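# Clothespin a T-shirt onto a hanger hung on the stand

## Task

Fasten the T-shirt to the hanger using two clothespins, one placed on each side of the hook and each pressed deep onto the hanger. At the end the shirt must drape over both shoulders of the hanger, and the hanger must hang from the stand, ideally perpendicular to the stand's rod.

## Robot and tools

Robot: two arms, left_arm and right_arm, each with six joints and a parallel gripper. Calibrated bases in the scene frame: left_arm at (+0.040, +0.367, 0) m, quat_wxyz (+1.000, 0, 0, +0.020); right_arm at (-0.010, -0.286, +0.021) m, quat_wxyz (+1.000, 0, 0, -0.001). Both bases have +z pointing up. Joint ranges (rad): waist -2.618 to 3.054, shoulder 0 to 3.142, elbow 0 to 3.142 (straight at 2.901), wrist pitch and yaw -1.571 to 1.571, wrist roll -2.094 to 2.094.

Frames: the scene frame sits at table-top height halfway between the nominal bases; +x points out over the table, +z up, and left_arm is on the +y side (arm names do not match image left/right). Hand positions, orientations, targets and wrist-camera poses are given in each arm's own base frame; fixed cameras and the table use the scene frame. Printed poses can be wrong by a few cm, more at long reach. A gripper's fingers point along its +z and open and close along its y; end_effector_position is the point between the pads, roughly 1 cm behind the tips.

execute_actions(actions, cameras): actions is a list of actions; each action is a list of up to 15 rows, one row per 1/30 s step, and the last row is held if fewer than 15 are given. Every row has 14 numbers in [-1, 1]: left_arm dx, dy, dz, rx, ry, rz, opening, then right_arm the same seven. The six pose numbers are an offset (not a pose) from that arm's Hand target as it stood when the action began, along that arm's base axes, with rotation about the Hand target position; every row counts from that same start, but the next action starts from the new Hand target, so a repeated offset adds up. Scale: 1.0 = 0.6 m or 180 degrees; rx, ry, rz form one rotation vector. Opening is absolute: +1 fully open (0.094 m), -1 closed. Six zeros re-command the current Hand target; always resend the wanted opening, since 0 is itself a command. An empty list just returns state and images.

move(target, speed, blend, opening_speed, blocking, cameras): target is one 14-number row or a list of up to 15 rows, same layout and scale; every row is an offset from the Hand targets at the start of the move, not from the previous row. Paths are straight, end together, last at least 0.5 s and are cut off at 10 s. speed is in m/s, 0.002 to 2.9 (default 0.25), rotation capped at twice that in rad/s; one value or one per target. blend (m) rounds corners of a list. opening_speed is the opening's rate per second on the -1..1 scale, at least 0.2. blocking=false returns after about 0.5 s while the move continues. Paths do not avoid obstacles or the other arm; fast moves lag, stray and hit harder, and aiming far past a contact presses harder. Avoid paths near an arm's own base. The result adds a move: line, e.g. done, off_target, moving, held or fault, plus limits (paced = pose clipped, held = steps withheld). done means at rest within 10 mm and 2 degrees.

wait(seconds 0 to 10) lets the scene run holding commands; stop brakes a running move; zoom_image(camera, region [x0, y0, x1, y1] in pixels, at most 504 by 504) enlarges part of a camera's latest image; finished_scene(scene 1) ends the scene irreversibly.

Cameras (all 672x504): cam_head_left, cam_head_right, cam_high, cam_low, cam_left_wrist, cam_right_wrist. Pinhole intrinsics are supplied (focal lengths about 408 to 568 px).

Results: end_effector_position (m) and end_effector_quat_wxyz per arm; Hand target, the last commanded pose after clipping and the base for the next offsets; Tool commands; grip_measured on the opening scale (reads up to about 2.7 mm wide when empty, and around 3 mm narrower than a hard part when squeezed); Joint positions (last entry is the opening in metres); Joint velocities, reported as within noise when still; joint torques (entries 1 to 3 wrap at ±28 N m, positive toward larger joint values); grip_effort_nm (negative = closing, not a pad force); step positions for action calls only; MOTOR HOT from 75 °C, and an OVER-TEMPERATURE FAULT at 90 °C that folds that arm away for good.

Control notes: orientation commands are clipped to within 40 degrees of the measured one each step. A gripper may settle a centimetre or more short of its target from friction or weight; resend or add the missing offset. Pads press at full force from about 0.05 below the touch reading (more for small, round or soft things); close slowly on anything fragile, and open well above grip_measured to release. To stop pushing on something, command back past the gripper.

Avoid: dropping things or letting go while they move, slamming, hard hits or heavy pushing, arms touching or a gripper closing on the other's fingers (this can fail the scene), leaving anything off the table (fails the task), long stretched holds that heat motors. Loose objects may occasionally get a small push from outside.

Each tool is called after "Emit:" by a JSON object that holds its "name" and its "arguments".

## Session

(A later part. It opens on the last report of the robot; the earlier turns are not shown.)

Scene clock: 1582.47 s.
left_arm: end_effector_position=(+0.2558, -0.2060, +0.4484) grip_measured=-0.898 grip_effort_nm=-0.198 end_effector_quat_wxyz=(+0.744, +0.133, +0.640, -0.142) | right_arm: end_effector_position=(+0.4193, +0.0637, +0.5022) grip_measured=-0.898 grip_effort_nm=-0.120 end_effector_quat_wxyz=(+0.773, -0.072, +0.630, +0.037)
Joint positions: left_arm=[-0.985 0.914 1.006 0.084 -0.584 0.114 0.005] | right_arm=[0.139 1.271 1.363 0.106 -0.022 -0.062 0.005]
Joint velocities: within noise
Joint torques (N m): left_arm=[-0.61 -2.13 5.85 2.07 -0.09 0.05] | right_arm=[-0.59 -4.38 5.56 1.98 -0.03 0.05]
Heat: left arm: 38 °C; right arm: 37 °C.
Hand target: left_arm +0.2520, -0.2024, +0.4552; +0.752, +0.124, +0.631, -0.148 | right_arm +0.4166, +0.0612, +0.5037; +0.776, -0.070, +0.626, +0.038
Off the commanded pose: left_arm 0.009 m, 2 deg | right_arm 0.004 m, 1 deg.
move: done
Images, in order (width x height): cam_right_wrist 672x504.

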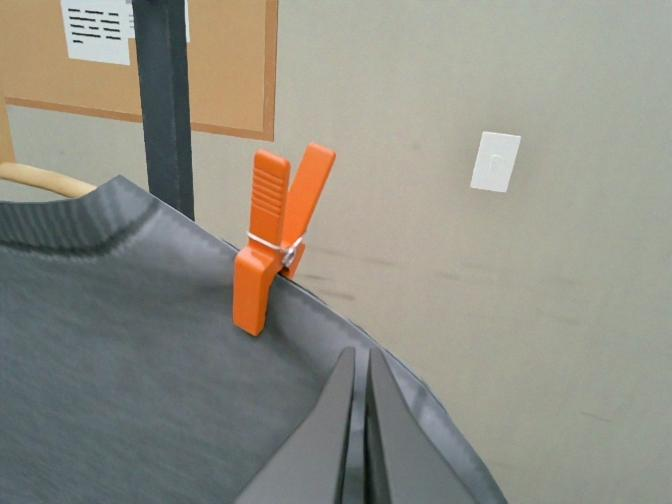

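Emit:
{"name": "move", "arguments": {"target": [0, 0, 0, 0, 0, 0, -0.9, 0.033, 0.0, 0.008, 0, 0, 0, -0.9], "speed": 0.06, "cameras": ["cam_right_wrist", "cam_high"]}}

Emit:
{"name": "zoom_image", "arguments": {"camera": "cam_high", "region": [340, 60, 500, 300]}}

Scene clock: 1588.30 s.
left_arm: end_effector_position=(+0.2558, -0.2060, +0.4484) grip_measured=-0.898 grip_effort_nm=-0.198 end_effector_quat_wxyz=(+0.744, +0.133, +0.640, -0.142) | right_arm: end_effector_position=(+0.4366, +0.0635, +0.4950) grip_measured=-0.898 grip_effort_nm=-0.125 end_effector_quat_wxyz=(+0.767, -0.073, +0.637, +0.036)
Joint positions: left_arm=[-0.985 0.914 1.006 0.085 -0.584 0.114 0.005] | right_arm=[0.13 1.326 1.391 0.114 -0.031 -0.061 0.005]
Joint velocities: within noise
Joint torques (N m): left_arm=[-0.44 -2.06 5.79 2.1 -0.09 0.07] | right_arm=[-0.59 -3.59 8.73 1.93 -0.05 0.06]
Heat: left arm: 38 °C; right arm: 38 °C.
Hand target: left_arm +0.2521, -0.2023, +0.4553; +0.752, +0.124, +0.631, -0.148 | right_arm +0.4363, +0.0614, +0.5086; +0.776, -0.070, +0.626, +0.038
Off the commanded pose: left_arm 0.009 m, 2 deg | right_arm 0.014 m, 2 deg.
move: off_target (right_arm)
Images, in order (width x height): cam_high 672x504, cam_right_wrist 672x504.

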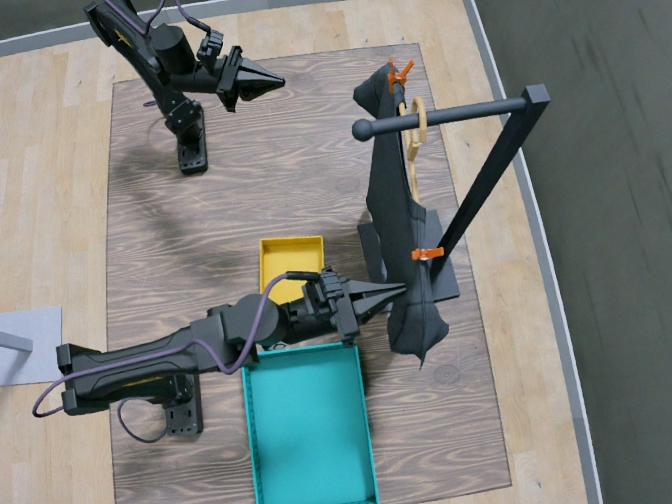

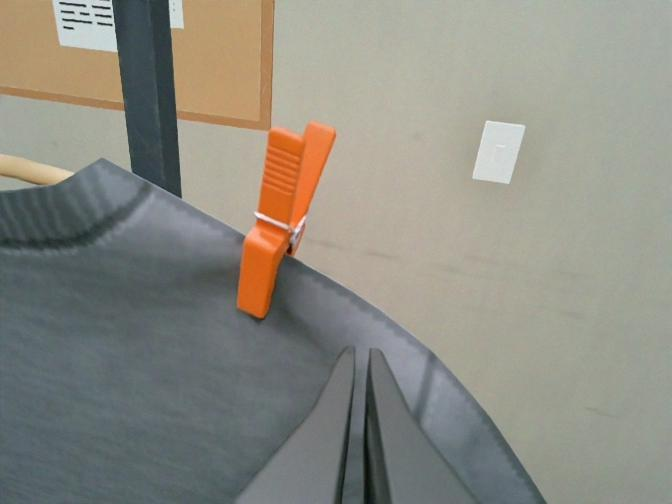

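Scaled by 2.100 from the camera's 672x504 image, which has a finer 960x720 frame.

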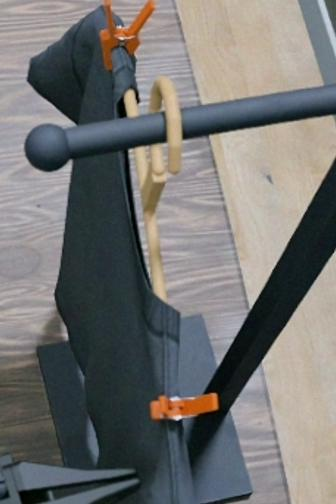

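Emit:
{"name": "wait", "arguments": {"seconds": 1.0, "cameras": ["cam_high", "cam_head_right"]}}

Emit:
{"name": "zoom_image", "arguments": {"camera": "cam_high", "region": [340, 60, 500, 300]}}

Scene clock: 1597.03 s.
left_arm: end_effector_position=(+0.2558, -0.2060, +0.4484) grip_measured=-0.898 grip_effort_nm=-0.198 end_effector_quat_wxyz=(+0.744, +0.133, +0.640, -0.142) | right_arm: end_effector_position=(+0.4366, +0.0636, +0.4950) grip_measured=-0.898 grip_effort_nm=-0.120 end_effector_quat_wxyz=(+0.767, -0.073, +0.637, +0.036)
Joint positions: left_arm=[-0.985 0.914 1.006 0.085 -0.584 0.114 0.005] | right_arm=[0.13 1.326 1.391 0.114 -0.032 -0.061 0.005]
Joint velocities: within noise
Joint torques (N m): left_arm=[-0.57 -2.1 5.63 2.05 -0.09 0.06] | right_arm=[-0.51 -3.6 8.73 1.96 -0.05 0.07]
Heat: left arm: 38 °C; right arm: 37 °C.
Hand target: left_arm +0.2521, -0.2024, +0.4552; +0.752, +0.124, +0.631, -0.148 | right_arm +0.4363, +0.0613, +0.5086; +0.776, -0.070, +0.626, +0.038
Tool commands: left_gripper/opening=-0.9 right_gripper/opening=-0.9
Off the commanded pose: left_arm 0.009 m, 2 deg | right_arm 0.014 m, 2 deg.
wait: 1.00 s; at rest from the start
Images, in order (width x height): cam_head_right 672x504, cam_high 672x504.

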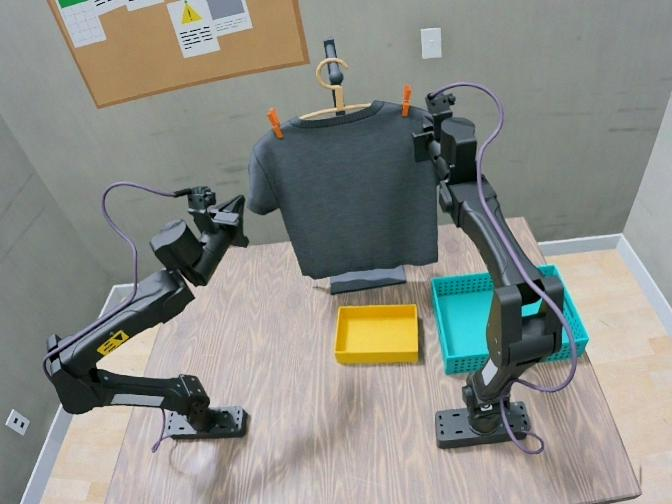

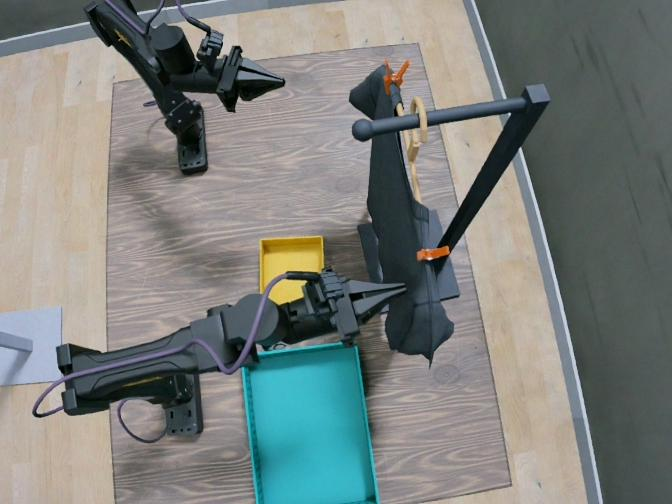

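Scaled by 2.100 from the camera's 672x504 image, which has a finer 960x720 frame.

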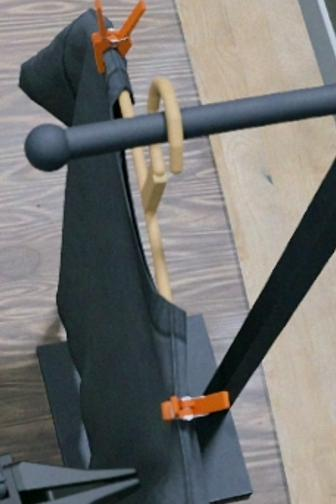

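Emit:
{"name": "wait", "arguments": {"seconds": 1.0, "cameras": ["cam_high"]}}

Emit:
{"name": "zoom_image", "arguments": {"camera": "cam_high", "region": [340, 60, 500, 300]}}

Scene clock: 1601.30 s.
left_arm: end_effector_position=(+0.2558, -0.2059, +0.4485) grip_measured=-0.898 grip_effort_nm=-0.198 end_effector_quat_wxyz=(+0.744, +0.133, +0.639, -0.142) | right_arm: end_effector_position=(+0.4366, +0.0636, +0.4950) grip_measured=-0.898 grip_effort_nm=-0.125 end_effector_quat_wxyz=(+0.767, -0.073, +0.637, +0.036)
Joint positions: left_arm=[-0.985 0.914 1.006 0.085 -0.584 0.114 0.005] | right_arm=[0.13 1.326 1.391 0.114 -0.032 -0.061 0.005]
Joint velocities: within noise
Joint torques (N m): left_arm=[-0.59 -2.07 5.86 2.1 -0.04 0.07] | right_arm=[-0.51 -3.7 8.69 1.95 -0.06 0.06]
Heat: left arm: 38 °C; right arm: 37 °C.
Hand target: left_arm +0.2521, -0.2023, +0.4553; +0.752, +0.124, +0.631, -0.148 | right_arm +0.4363, +0.0613, +0.5086; +0.776, -0.070, +0.626, +0.038
Tool commands: left_gripper/opening=-0.9 right_gripper/opening=-0.9
Off the commanded pose: left_arm 0.008 m, 2 deg | right_arm 0.014 m, 2 deg.
wait: 1.00 s; at rest from the start
Images, in order (width x height): cam_high 672x504.

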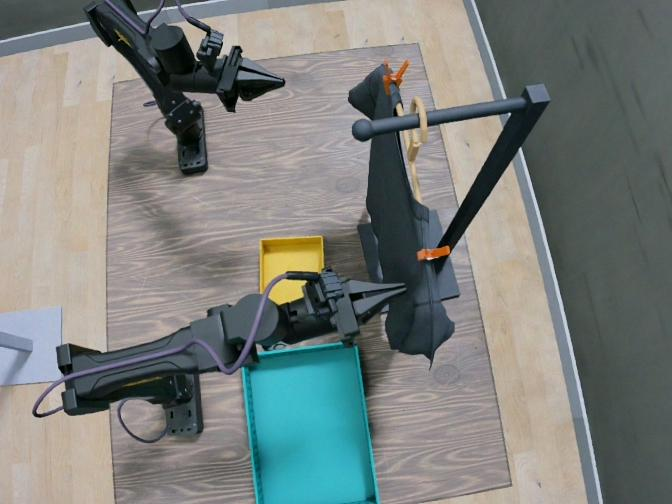

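Scaled by 2.100 from the camera's 672x504 image, which has a finer 960x720 frame.

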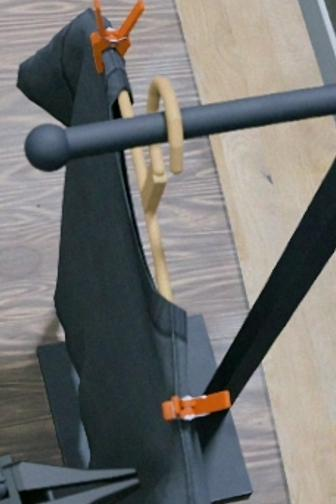

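Emit:
{"name": "zoom_image", "arguments": {"camera": "cam_high", "region": [340, 80, 560, 320]}}

Emit:
{"name": "zoom_image", "arguments": {"camera": "cam_high", "region": [350, 80, 450, 180]}}

Scaled by 2.100 from the camera's 672x504 image, which has a finer 960x720 frame.

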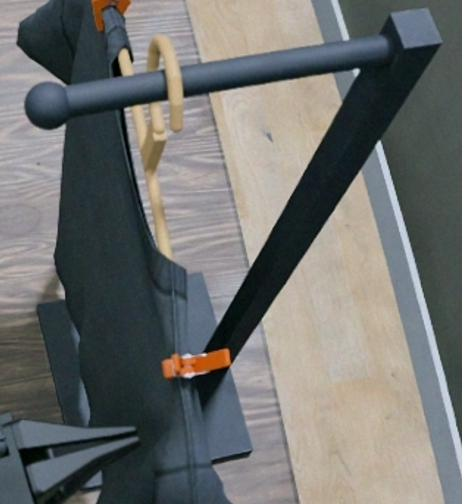

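Scaled by 5.040 from the camera's 672x504 image, which has a finer 960x720 frame.

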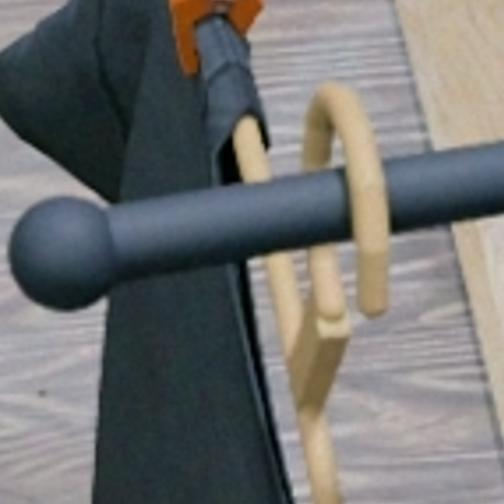

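Emit:
{"name": "zoom_image", "arguments": {"camera": "cam_high", "region": [90, 30, 250, 130]}}

Emit:
{"name": "zoom_image", "arguments": {"camera": "cam_high", "region": [360, 20, 480, 110]}}

Emit:
{"name": "zoom_image", "arguments": {"camera": "cam_high", "region": [430, 400, 560, 504]}}

Emit:
{"name": "zoom_image", "arguments": {"camera": "cam_high", "region": [80, 400, 200, 504]}}

Scaled by 3.150 from the camera's 672x504 image, which has a finer 960x720 frame.

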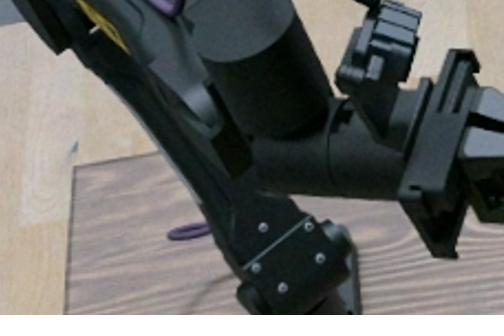

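Scaled by 4.200 from the camera's 672x504 image, which has a finer 960x720 frame.

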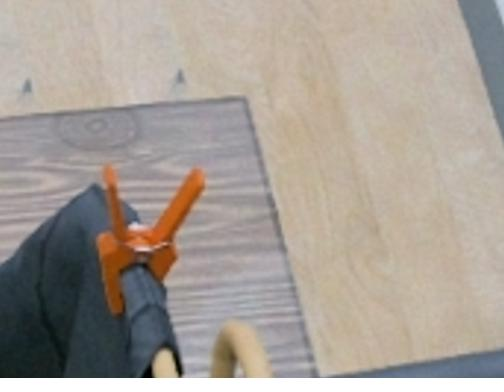

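Scaled by 3.877 from the camera's 672x504 image, which has a finer 960x720 frame.

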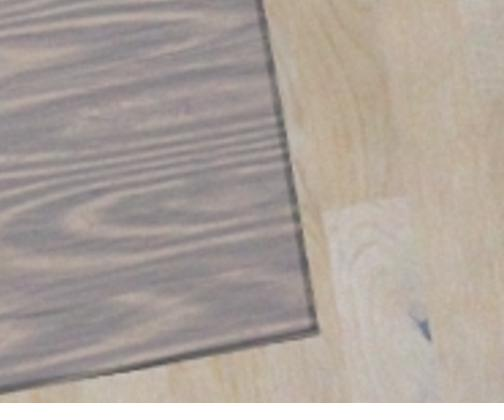

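Scaled by 4.200 from the camera's 672x504 image, which has a finer 960x720 frame.

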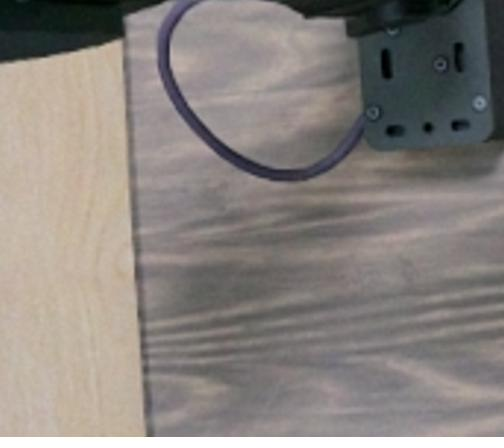

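Emit:
{"name": "wait", "arguments": {"seconds": 0.1}}

Emit:
{"name": "zoom_image", "arguments": {"camera": "cam_head_left", "region": [60, 230, 260, 504]}}

Emit:
{"name": "zoom_image", "arguments": {"camera": "cam_head_left", "region": [500, 200, 660, 360]}}

Emit:
{"name": "zoom_image", "arguments": {"camera": "cam_head_left", "region": [460, 344, 640, 504]}}

Emit:
{"name": "zoom_image", "arguments": {"camera": "cam_head_left", "region": [300, 30, 380, 110]}}

Scene clock: 1665.57 s.
left_arm: end_effector_position=(+0.2558, -0.2059, +0.4485) grip_measured=-0.898 grip_effort_nm=-0.198 end_effector_quat_wxyz=(+0.744, +0.133, +0.639, -0.142) | right_arm: end_effector_position=(+0.4366, +0.0636, +0.4950) grip_measured=-0.898 grip_effort_nm=-0.129 end_effector_quat_wxyz=(+0.767, -0.073, +0.637, +0.036)
Joint positions: left_arm=[-0.985 0.914 1.006 0.085 -0.584 0.114 0.005] | right_arm=[0.13 1.326 1.391 0.114 -0.032 -0.061 0.005]
Joint velocities: within noise
Joint torques (N m): left_arm=[-0.81 -2.06 5.81 2.03 -0.07 0.03] | right_arm=[-0.55 -3.58 8.7 1.96 -0.02 0.09]
Heat: left arm: 39 °C; right arm: 36 °C.
Hand target: left_arm +0.2521, -0.2024, +0.4552; +0.752, +0.124, +0.631, -0.148 | right_arm +0.4363, +0.0613, +0.5086; +0.776, -0.070, +0.626, +0.038
Tool commands: left_gripper/opening=-0.9 right_gripper/opening=-0.9
Off the commanded pose: left_arm 0.008 m, 2 deg | right_arm 0.014 m, 2 deg.
wait: 0.10 s; at rest from the start

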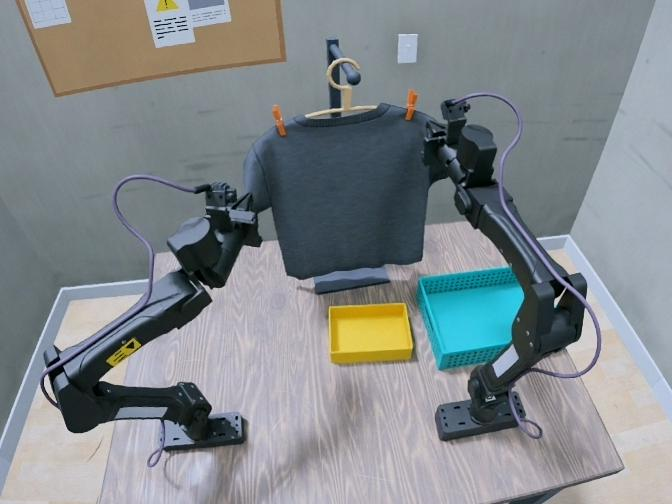

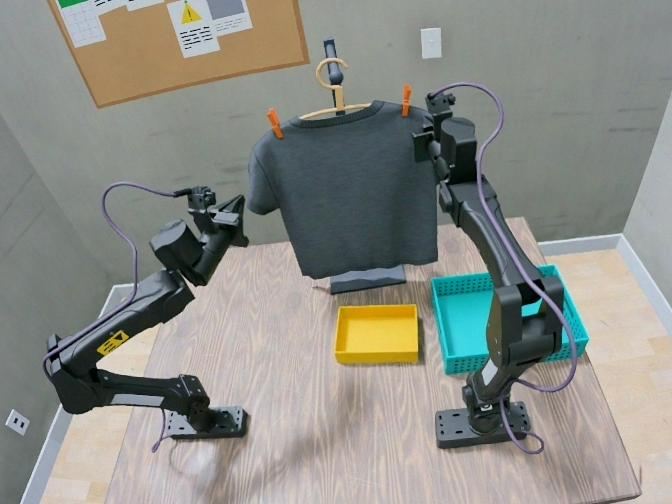

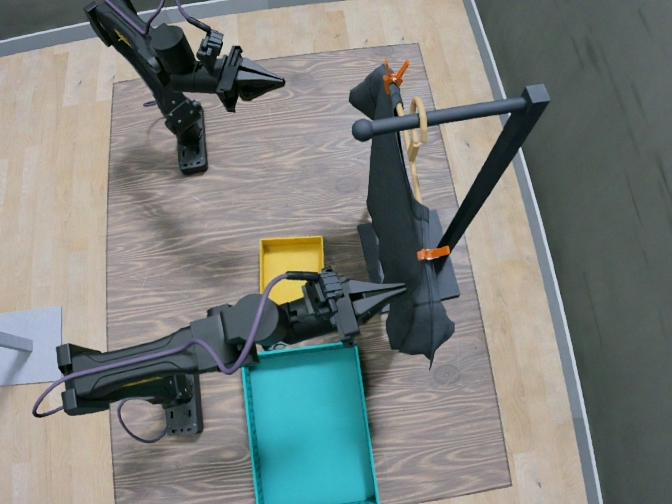

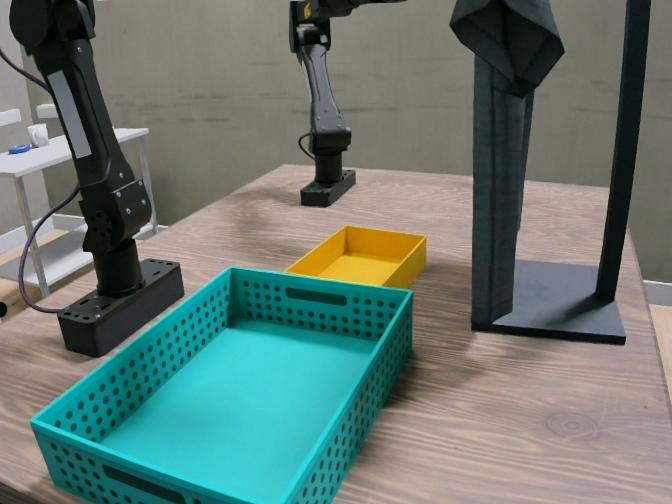

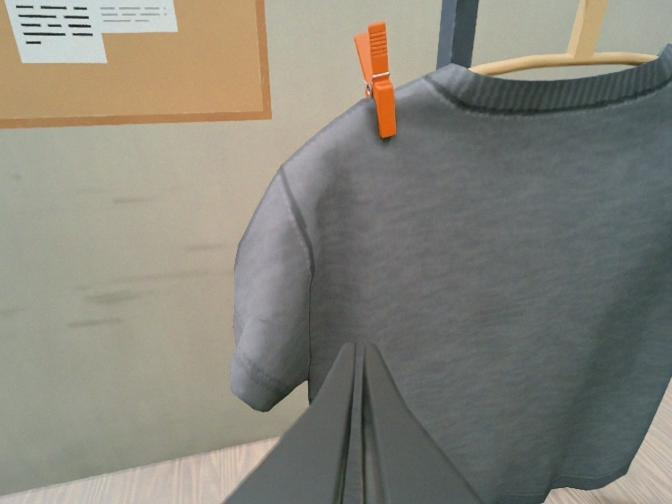

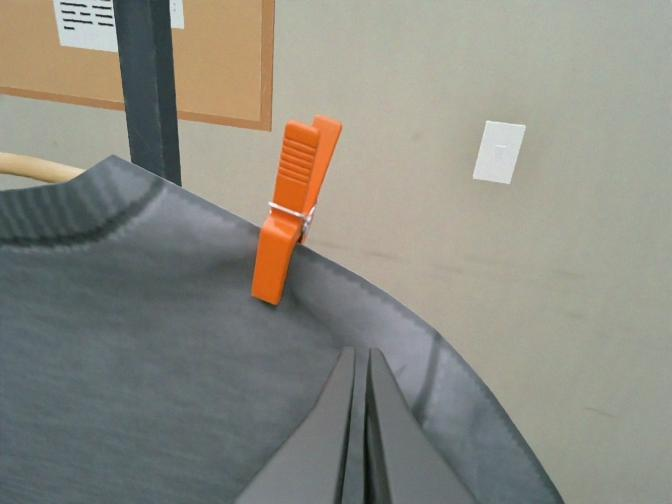

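Scaled by 1.839 from the camera's 672x504 image, which has a finer 960x720 frame.

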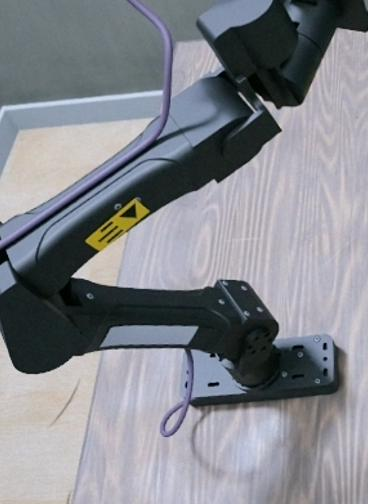

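Scaled by 3.150 from the camera's 672x504 image, which has a finer 960x720 frame.

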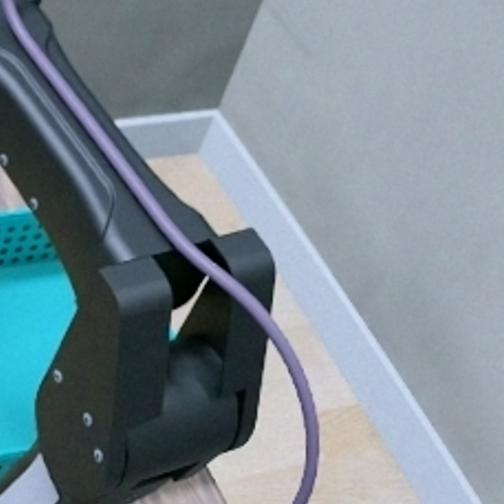

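Scaled by 2.800 from the camera's 672x504 image, which has a finer 960x720 frame.

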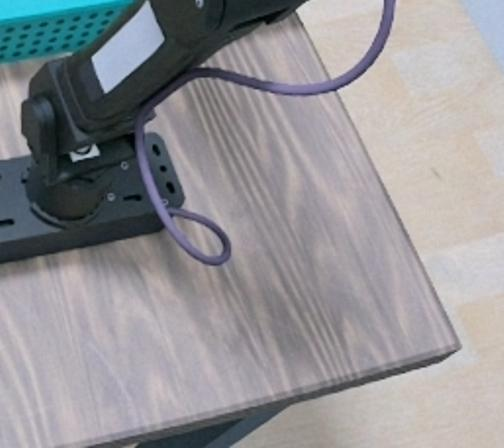

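Scaled by 6.300 from the camera's 672x504 image, which has a finer 960x720 frame.

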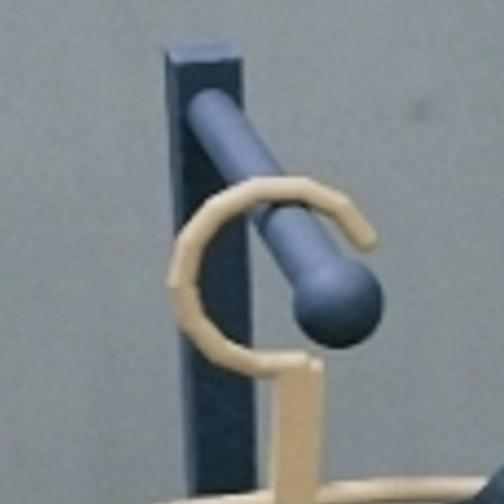

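Emit:
{"name": "zoom_image", "arguments": {"camera": "cam_head_left", "region": [260, 70, 440, 150]}}

Emit:
{"name": "zoom_image", "arguments": {"camera": "cam_high", "region": [370, 50, 470, 280]}}

Scaled by 2.800 from the camera's 672x504 image, which has a finer 960x720 frame.

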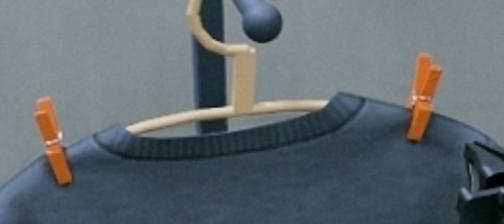

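Scaled by 2.191 from the camera's 672x504 image, which has a finer 960x720 frame.

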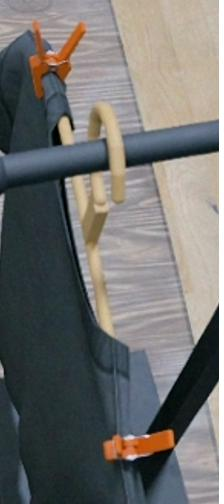

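Emit:
{"name": "move", "arguments": {"target": [0, 0, 0, 0, 0, 0, -0.9, 0.016, 0.0, 0.004, 0, 0, 0, -0.9], "speed": 0.03, "cameras": ["cam_high"]}}

Emit:
{"name": "zoom_image", "arguments": {"camera": "cam_high", "region": [340, 60, 500, 300]}}

Scene clock: 1710.67 s.
left_arm: end_effector_position=(+0.2558, -0.2059, +0.4485) grip_measured=-0.898 grip_effort_nm=-0.198 end_effector_quat_wxyz=(+0.744, +0.133, +0.639, -0.142) | right_arm: end_effector_position=(+0.4453, +0.0633, +0.4982) grip_measured=-0.898 grip_effort_nm=-0.125 end_effector_quat_wxyz=(+0.768, -0.073, +0.636, +0.036)
Joint positions: left_arm=[-0.985 0.914 1.006 0.085 -0.584 0.114 0.005] | right_arm=[0.125 1.361 1.428 0.114 -0.035 -0.06 0.005]
Joint velocities: within noise
Joint torques (N m): left_arm=[-0.58 -2.07 5.74 2.05 -0.04 0.02] | right_arm=[-0.54 -3.69 8.8 1.94 -0.06 0.11]
Heat: left arm: 40 °C; right arm: 37 °C.
Hand target: left_arm +0.2521, -0.2024, +0.4552; +0.752, +0.124, +0.631, -0.148 | right_arm +0.4460, +0.0612, +0.5109; +0.776, -0.070, +0.626, +0.038
Off the commanded pose: left_arm 0.008 m, 2 deg | right_arm 0.013 m, 2 deg.
move: off_target (right_arm)
Images, in order (width x height): cam_high 672x504.

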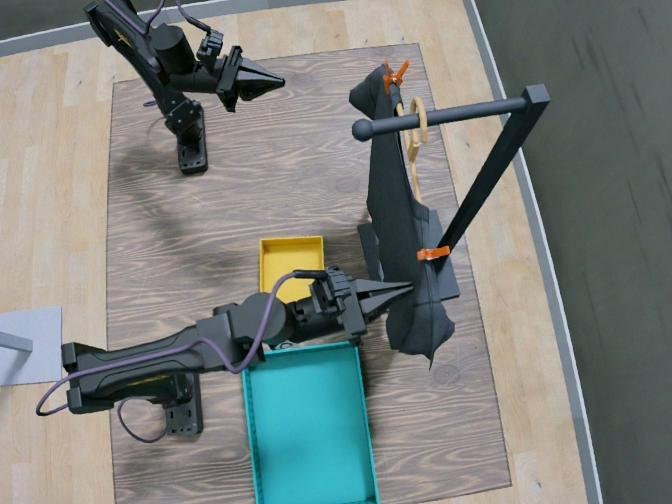

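Scaled by 2.100 from the camera's 672x504 image, which has a finer 960x720 frame.

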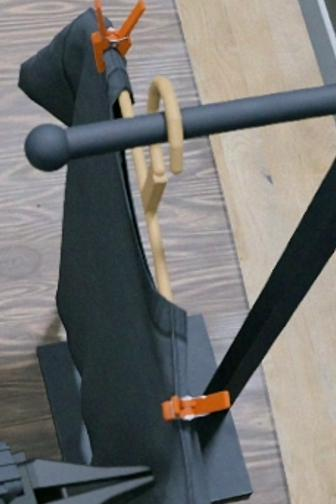

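Emit:
{"name": "move", "arguments": {"target": [0, 0, 0, 0, 0, 0, -0.9, 0.010, 0.0, 0.0, 0, 0, 0, -0.9], "speed": 0.03, "cameras": ["cam_high", "cam_right_wrist"]}}

Emit:
{"name": "zoom_image", "arguments": {"camera": "cam_high", "region": [340, 60, 500, 300]}}

Scene clock: 1714.63 s.
left_arm: end_effector_position=(+0.2558, -0.2059, +0.4485) grip_measured=-0.898 grip_effort_nm=-0.203 end_effector_quat_wxyz=(+0.744, +0.133, +0.639, -0.142) | right_arm: end_effector_position=(+0.4509, +0.0645, +0.4978) grip_measured=-0.898 grip_effort_nm=-0.120 end_effector_quat_wxyz=(+0.767, -0.074, +0.637, +0.037)
Joint positions: left_arm=[-0.985 0.914 1.006 0.085 -0.584 0.114 0.005] | right_arm=[0.125 1.381 1.446 0.115 -0.038 -0.06 0.005]
Joint velocities: within noise
Joint torques (N m): left_arm=[-0.68 -2.03 5.89 2.07 -0.1 0.03] | right_arm=[-0.72 -3.73 8.69 1.99 -0.05 0.07]
Heat: left arm: 40 °C; right arm: 37 °C.
Hand target: left_arm +0.2521, -0.2024, +0.4552; +0.752, +0.124, +0.631, -0.148 | right_arm +0.4519, +0.0612, +0.5111; +0.776, -0.070, +0.626, +0.038
Off the commanded pose: left_arm 0.008 m, 2 deg | right_arm 0.014 m, 2 deg.
move: off_target (right_arm)
Images, in order (width x height): cam_high 672x504, cam_right_wrist 672x504.

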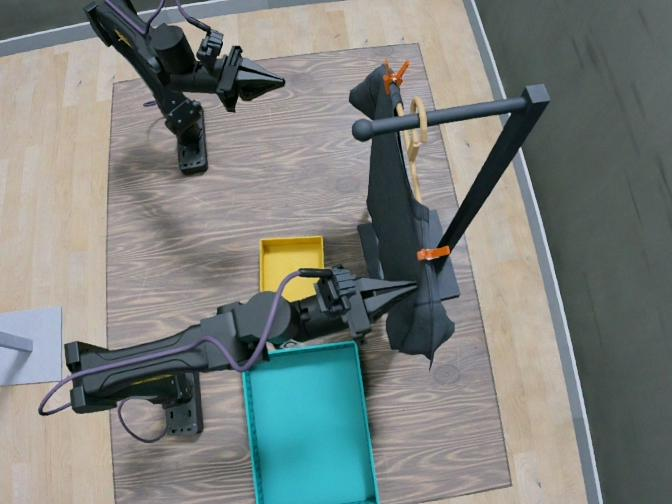

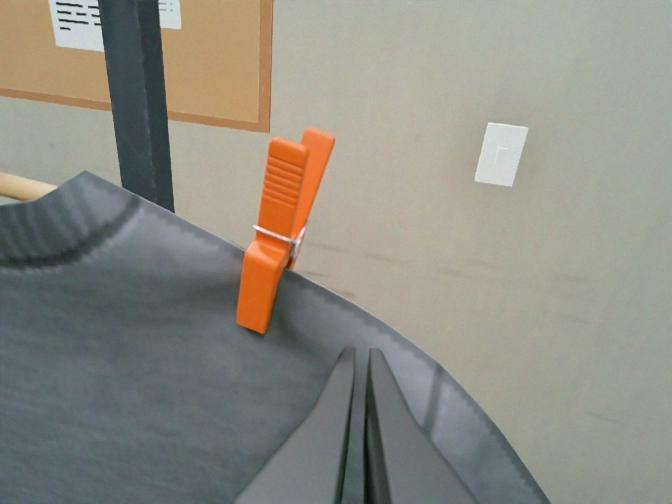

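Scaled by 2.100 from the camera's 672x504 image, which has a finer 960x720 frame.

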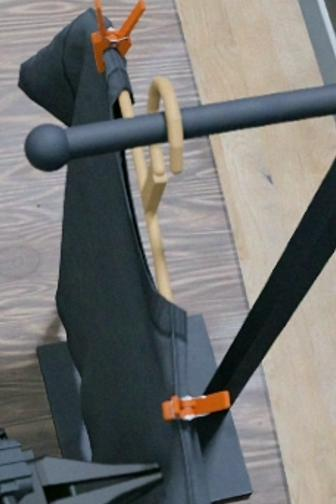

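Emit:
{"name": "move", "arguments": {"target": [0, 0, 0, 0, 0, 0, -0.9, 0.015, 0.0, 0.0, 0, 0, 0, -0.9], "speed": 0.03, "cameras": ["cam_high", "cam_right_wrist"]}}

Emit:
{"name": "zoom_image", "arguments": {"camera": "cam_high", "region": [340, 60, 500, 300]}}

Scene clock: 1719.57 s.
left_arm: end_effector_position=(+0.2558, -0.2059, +0.4486) grip_measured=-0.898 grip_effort_nm=-0.198 end_effector_quat_wxyz=(+0.744, +0.133, +0.639, -0.142) | right_arm: end_effector_position=(+0.4599, +0.0635, +0.4977) grip_measured=-0.898 grip_effort_nm=-0.129 end_effector_quat_wxyz=(+0.766, -0.073, +0.637, +0.036)
Joint positions: left_arm=[-0.985 0.914 1.006 0.085 -0.584 0.114 0.005] | right_arm=[0.119 1.413 1.472 0.12 -0.041 -0.059 0.005]
Joint velocities: within noise
Joint torques (N m): left_arm=[-0.58 -1.99 5.86 2.07 -0.07 0.02] | right_arm=[-0.62 -4.21 8.75 1.96 -0.05 0.09]
Heat: left arm: 40 °C; right arm: 37 °C.
Hand target: left_arm +0.2521, -0.2024, +0.4553; +0.752, +0.124, +0.631, -0.148 | right_arm +0.4609, +0.0613, +0.5110; +0.776, -0.070, +0.626, +0.038
Off the commanded pose: left_arm 0.008 m, 2 deg | right_arm 0.014 m, 2 deg.
move: off_target (right_arm)
Images, in order (width x height): cam_high 672x504, cam_right_wrist 672x504.

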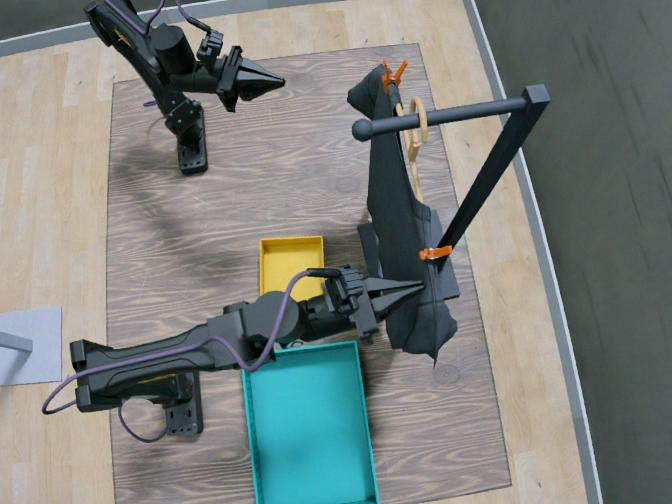

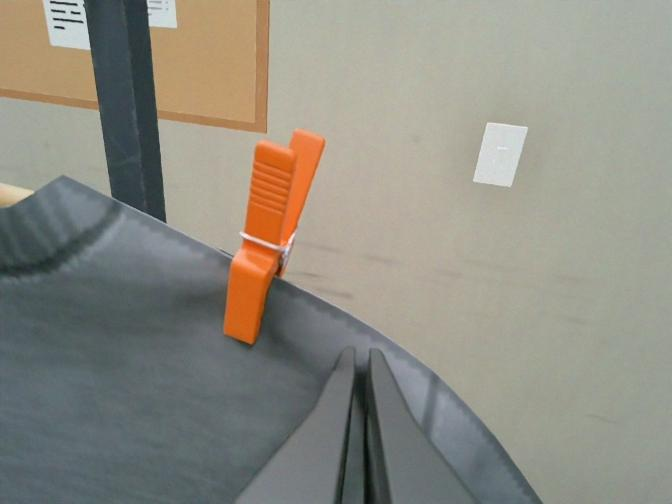

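Scaled by 2.100 from the camera's 672x504 image, which has a finer 960x720 frame.

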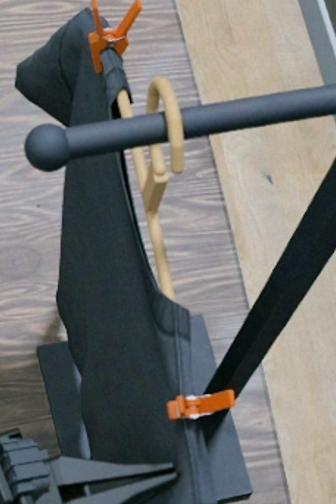

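Emit:
{"name": "move", "arguments": {"target": [0, 0, 0, 0, 0, 0, -0.9, 0.009, 0.0, 0.0, 0, 0, 0, -0.9], "speed": 0.02, "cameras": ["cam_high"]}}

Emit:
{"name": "wait", "arguments": {"seconds": 1.5, "cameras": ["cam_high"]}}

Emit:
{"name": "zoom_image", "arguments": {"camera": "cam_high", "region": [340, 60, 500, 300]}}

Scene clock: 1725.47 s.
left_arm: end_effector_position=(+0.2558, -0.2059, +0.4486) grip_measured=-0.898 grip_effort_nm=-0.198 end_effector_quat_wxyz=(+0.744, +0.133, +0.639, -0.142) | right_arm: end_effector_position=(+0.4649, +0.0645, +0.4984) grip_measured=-0.898 grip_effort_nm=-0.129 end_effector_quat_wxyz=(+0.767, -0.074, +0.636, +0.037)
Joint positions: left_arm=[-0.985 0.914 1.006 0.085 -0.584 0.114 0.005] | right_arm=[0.119 1.432 1.489 0.124 -0.043 -0.059 0.005]
Joint velocities: within noise
Joint torques (N m): left_arm=[-0.55 -2.35 5.9 2.09 -0.06 0.04] | right_arm=[-0.69 -4.22 8.75 1.97 -0.04 0.07]
Heat: left arm: 40 °C; right arm: 39 °C.
Hand target: left_arm +0.2521, -0.2024, +0.4553; +0.752, +0.124, +0.631, -0.148 | right_arm +0.4663, +0.0614, +0.5110; +0.776, -0.070, +0.626, +0.038
Off the commanded pose: left_arm 0.008 m, 2 deg | right_arm 0.013 m, 2 deg.
move: off_target (right_arm)
Images, in order (width x height): cam_high 672x504.

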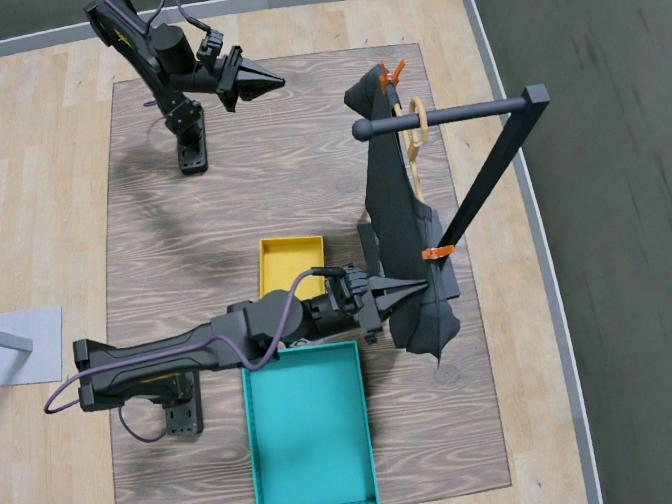

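Scene clock: 1726.97 s.
left_arm: end_effector_position=(+0.2558, -0.2059, +0.4486) grip_measured=-0.898 grip_effort_nm=-0.208 end_effector_quat_wxyz=(+0.744, +0.133, +0.639, -0.142) | right_arm: end_effector_position=(+0.4649, +0.0645, +0.4984) grip_measured=-0.898 grip_effort_nm=-0.129 end_effector_quat_wxyz=(+0.767, -0.074, +0.636, +0.037)
Joint positions: left_arm=[-0.985 0.914 1.006 0.085 -0.584 0.114 0.005] | right_arm=[0.119 1.432 1.489 0.124 -0.043 -0.059 0.005]
Joint velocities: within noise
Joint torques (N m): left_arm=[-0.58 -2.04 5.86 2.04 -0.08 0.07] | right_arm=[-0.79 -4.12 8.69 1.96 -0.02 0.08]
Heat: left arm: 40 °C; right arm: 39 °C.
Hand target: left_arm +0.2521, -0.2024, +0.4553; +0.752, +0.124, +0.631, -0.148 | right_arm +0.4664, +0.0613, +0.5110; +0.776, -0.070, +0.626, +0.038
Tool commands: left_gripper/opening=-0.9 right_gripper/opening=-0.9
Off the commanded pose: left_arm 0.008 m, 2 deg | right_arm 0.013 m, 2 deg.
wait: 1.50 s; at rest by 0.17 s
Images, in order (width x height): cam_high 672x504.

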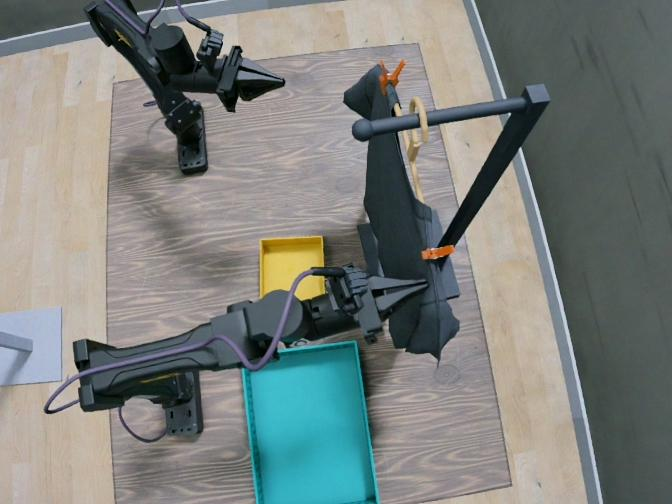

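Scaled by 2.100 from the camera's 672x504 image, which has a finer 960x720 frame.

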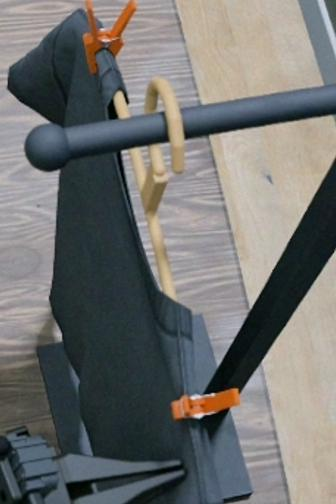

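Emit:
{"name": "move", "arguments": {"target": [0, 0, 0, 0, 0, 0, -0.9, 0.010, 0.0, 0.0, 0, 0, 0, -0.9], "speed": 0.02, "cameras": ["cam_high"]}}

Emit:
{"name": "wait", "arguments": {"seconds": 1.0, "cameras": ["cam_high"]}}

Emit:
{"name": "zoom_image", "arguments": {"camera": "cam_high", "region": [340, 60, 500, 300]}}

Scene clock: 1732.00 s.
left_arm: end_effector_position=(+0.2558, -0.2059, +0.4486) grip_measured=-0.898 grip_effort_nm=-0.208 end_effector_quat_wxyz=(+0.744, +0.133, +0.639, -0.142) | right_arm: end_effector_position=(+0.4709, +0.0636, +0.4985) grip_measured=-0.898 grip_effort_nm=-0.125 end_effector_quat_wxyz=(+0.767, -0.073, +0.636, +0.036)
Joint positions: left_arm=[-0.985 0.914 1.006 0.085 -0.584 0.114 0.005] | right_arm=[0.115 1.454 1.508 0.126 -0.045 -0.058 0.005]
Joint velocities: within noise
Joint torques (N m): left_arm=[-0.47 -2.03 5.75 2.04 -0.14 0.08] | right_arm=[-0.58 -4.38 8.77 1.98 -0.01 0.08]
Heat: left arm: 40 °C; right arm: 39 °C.
Hand target: left_arm +0.2521, -0.2024, +0.4552; +0.752, +0.124, +0.631, -0.148 | right_arm +0.4724, +0.0613, +0.5109; +0.776, -0.070, +0.626, +0.038
Off the commanded pose: left_arm 0.008 m, 2 deg | right_arm 0.013 m, 2 deg.
move: off_target (right_arm)
Images, in order (width x height): cam_high 672x504.

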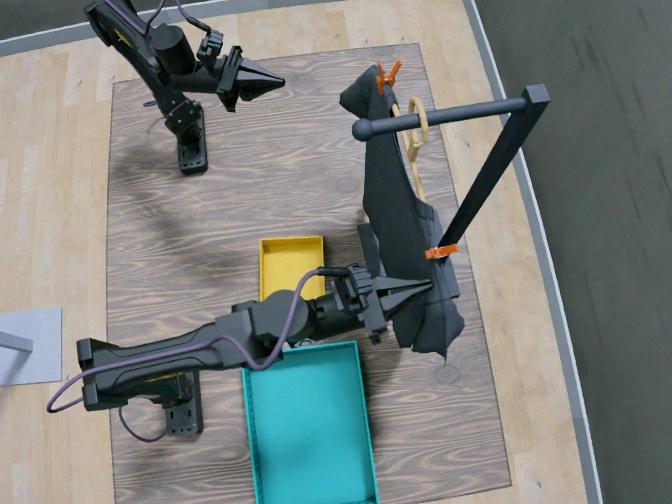

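Scene clock: 1733.00 s.
left_arm: end_effector_position=(+0.2558, -0.2059, +0.4486) grip_measured=-0.898 grip_effort_nm=-0.198 end_effector_quat_wxyz=(+0.744, +0.133, +0.639, -0.142) | right_arm: end_effector_position=(+0.4709, +0.0637, +0.4985) grip_measured=-0.898 grip_effort_nm=-0.125 end_effector_quat_wxyz=(+0.767, -0.073, +0.636, +0.037)
Joint positions: left_arm=[-0.985 0.914 1.006 0.085 -0.584 0.114 0.005] | right_arm=[0.115 1.454 1.508 0.126 -0.046 -0.058 0.005]
Joint velocities: within noise
Joint torques (N m): left_arm=[-0.66 -2.18 5.89 2.08 -0.05 0.07] | right_arm=[-0.5 -4.27 8.77 1.96 -0.04 0.09]
Heat: left arm: 40 °C; right arm: 39 °C.
Hand target: left_arm +0.2521, -0.2024, +0.4552; +0.752, +0.124, +0.631, -0.148 | right_arm +0.4724, +0.0613, +0.5109; +0.776, -0.070, +0.626, +0.038
Tool commands: left_gripper/opening=-0.9 right_gripper/opening=-0.9
Off the commanded pose: left_arm 0.008 m, 2 deg | right_arm 0.013 m, 2 deg.
wait: 1.00 s; at rest by 0.17 s
Images, in order (width x height): cam_high 672x504.

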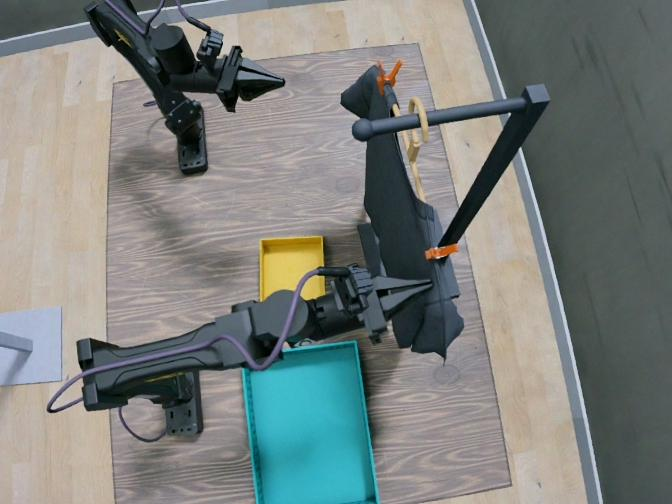

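Scaled by 2.100 from the camera's 672x504 image, which has a finer 960x720 frame.

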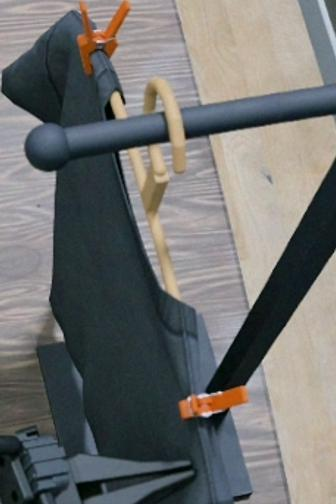

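Emit:
{"name": "wait", "arguments": {"seconds": 0.5, "cameras": ["cam_high", "cam_head_left", "cam_head_right"]}}

Scene clock: 1741.20 s.
left_arm: end_effector_position=(+0.2558, -0.2059, +0.4486) grip_measured=-0.898 grip_effort_nm=-0.198 end_effector_quat_wxyz=(+0.744, +0.133, +0.639, -0.142) | right_arm: end_effector_position=(+0.4709, +0.0637, +0.4985) grip_measured=-0.898 grip_effort_nm=-0.125 end_effector_quat_wxyz=(+0.767, -0.073, +0.636, +0.037)
Joint positions: left_arm=[-0.985 0.914 1.006 0.085 -0.584 0.114 0.005] | right_arm=[0.115 1.454 1.508 0.126 -0.046 -0.058 0.005]
Joint velocities: within noise
Joint torques (N m): left_arm=[-0.5 -2.14 5.78 2.07 -0.04 -0.02] | right_arm=[-0.47 -4.42 8.84 1.98 -0.03 0.08]
Heat: left arm: 40 °C; right arm: 38 °C.
Hand target: left_arm +0.2521, -0.2024, +0.4552; +0.752, +0.124, +0.631, -0.148 | right_arm +0.4724, +0.0614, +0.5109; +0.776, -0.070, +0.626, +0.038
Tool commands: left_gripper/opening=-0.9 right_gripper/opening=-0.9
Off the commanded pose: left_arm 0.008 m, 2 deg | right_arm 0.013 m, 2 deg.
wait: 0.50 s; at rest from the start
Images, in order (width x height): cam_head_left 672x504, cam_head_right 672x504, cam_high 672x504.

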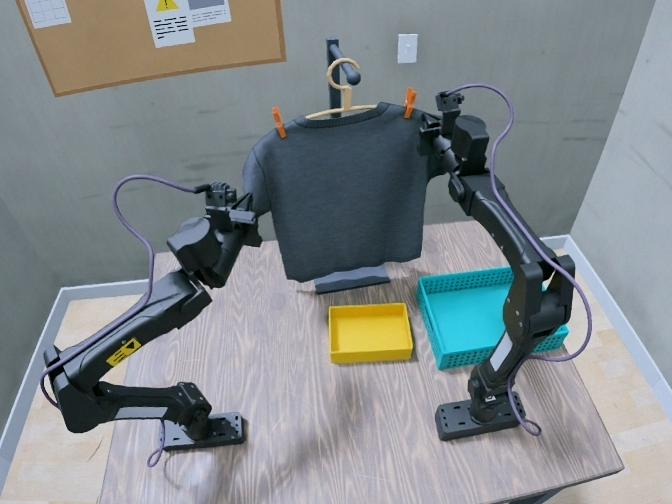

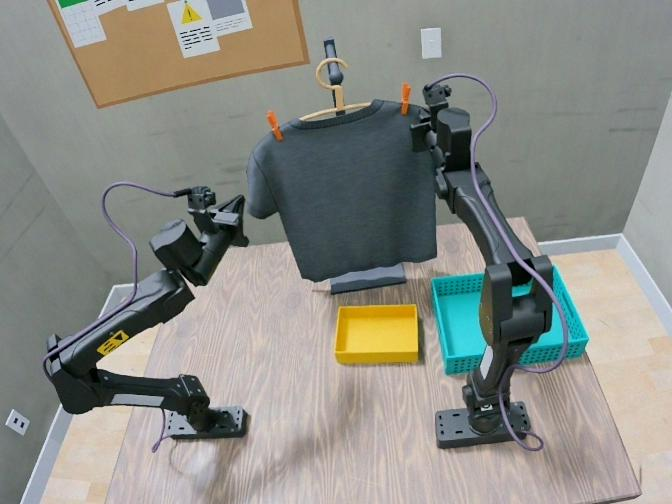

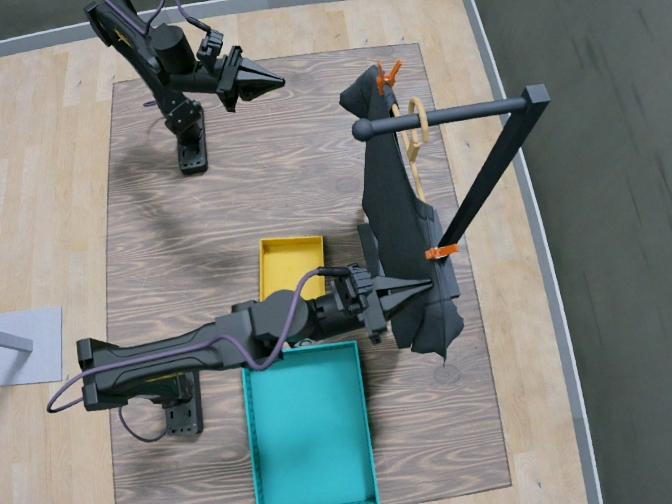

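Emit:
{"name": "zoom_image", "arguments": {"camera": "cam_high", "region": [340, 60, 500, 300]}}

Emit:
{"name": "zoom_image", "arguments": {"camera": "cam_head_left", "region": [240, 20, 480, 200]}}

Scaled by 2.100 from the camera's 672x504 image, which has a finer 960x720 frame.

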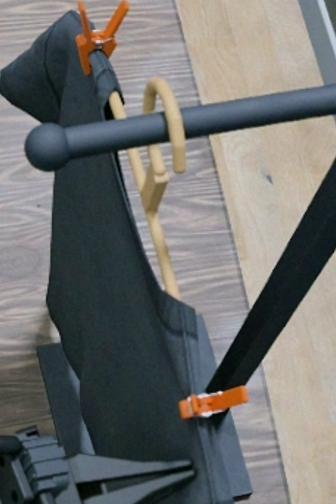

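Scaled by 2.100 from the camera's 672x504 image, which has a finer 960x720 frame.

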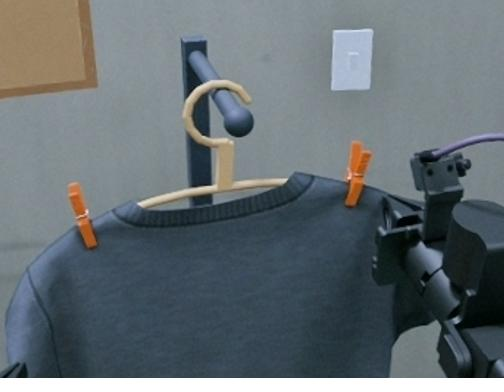

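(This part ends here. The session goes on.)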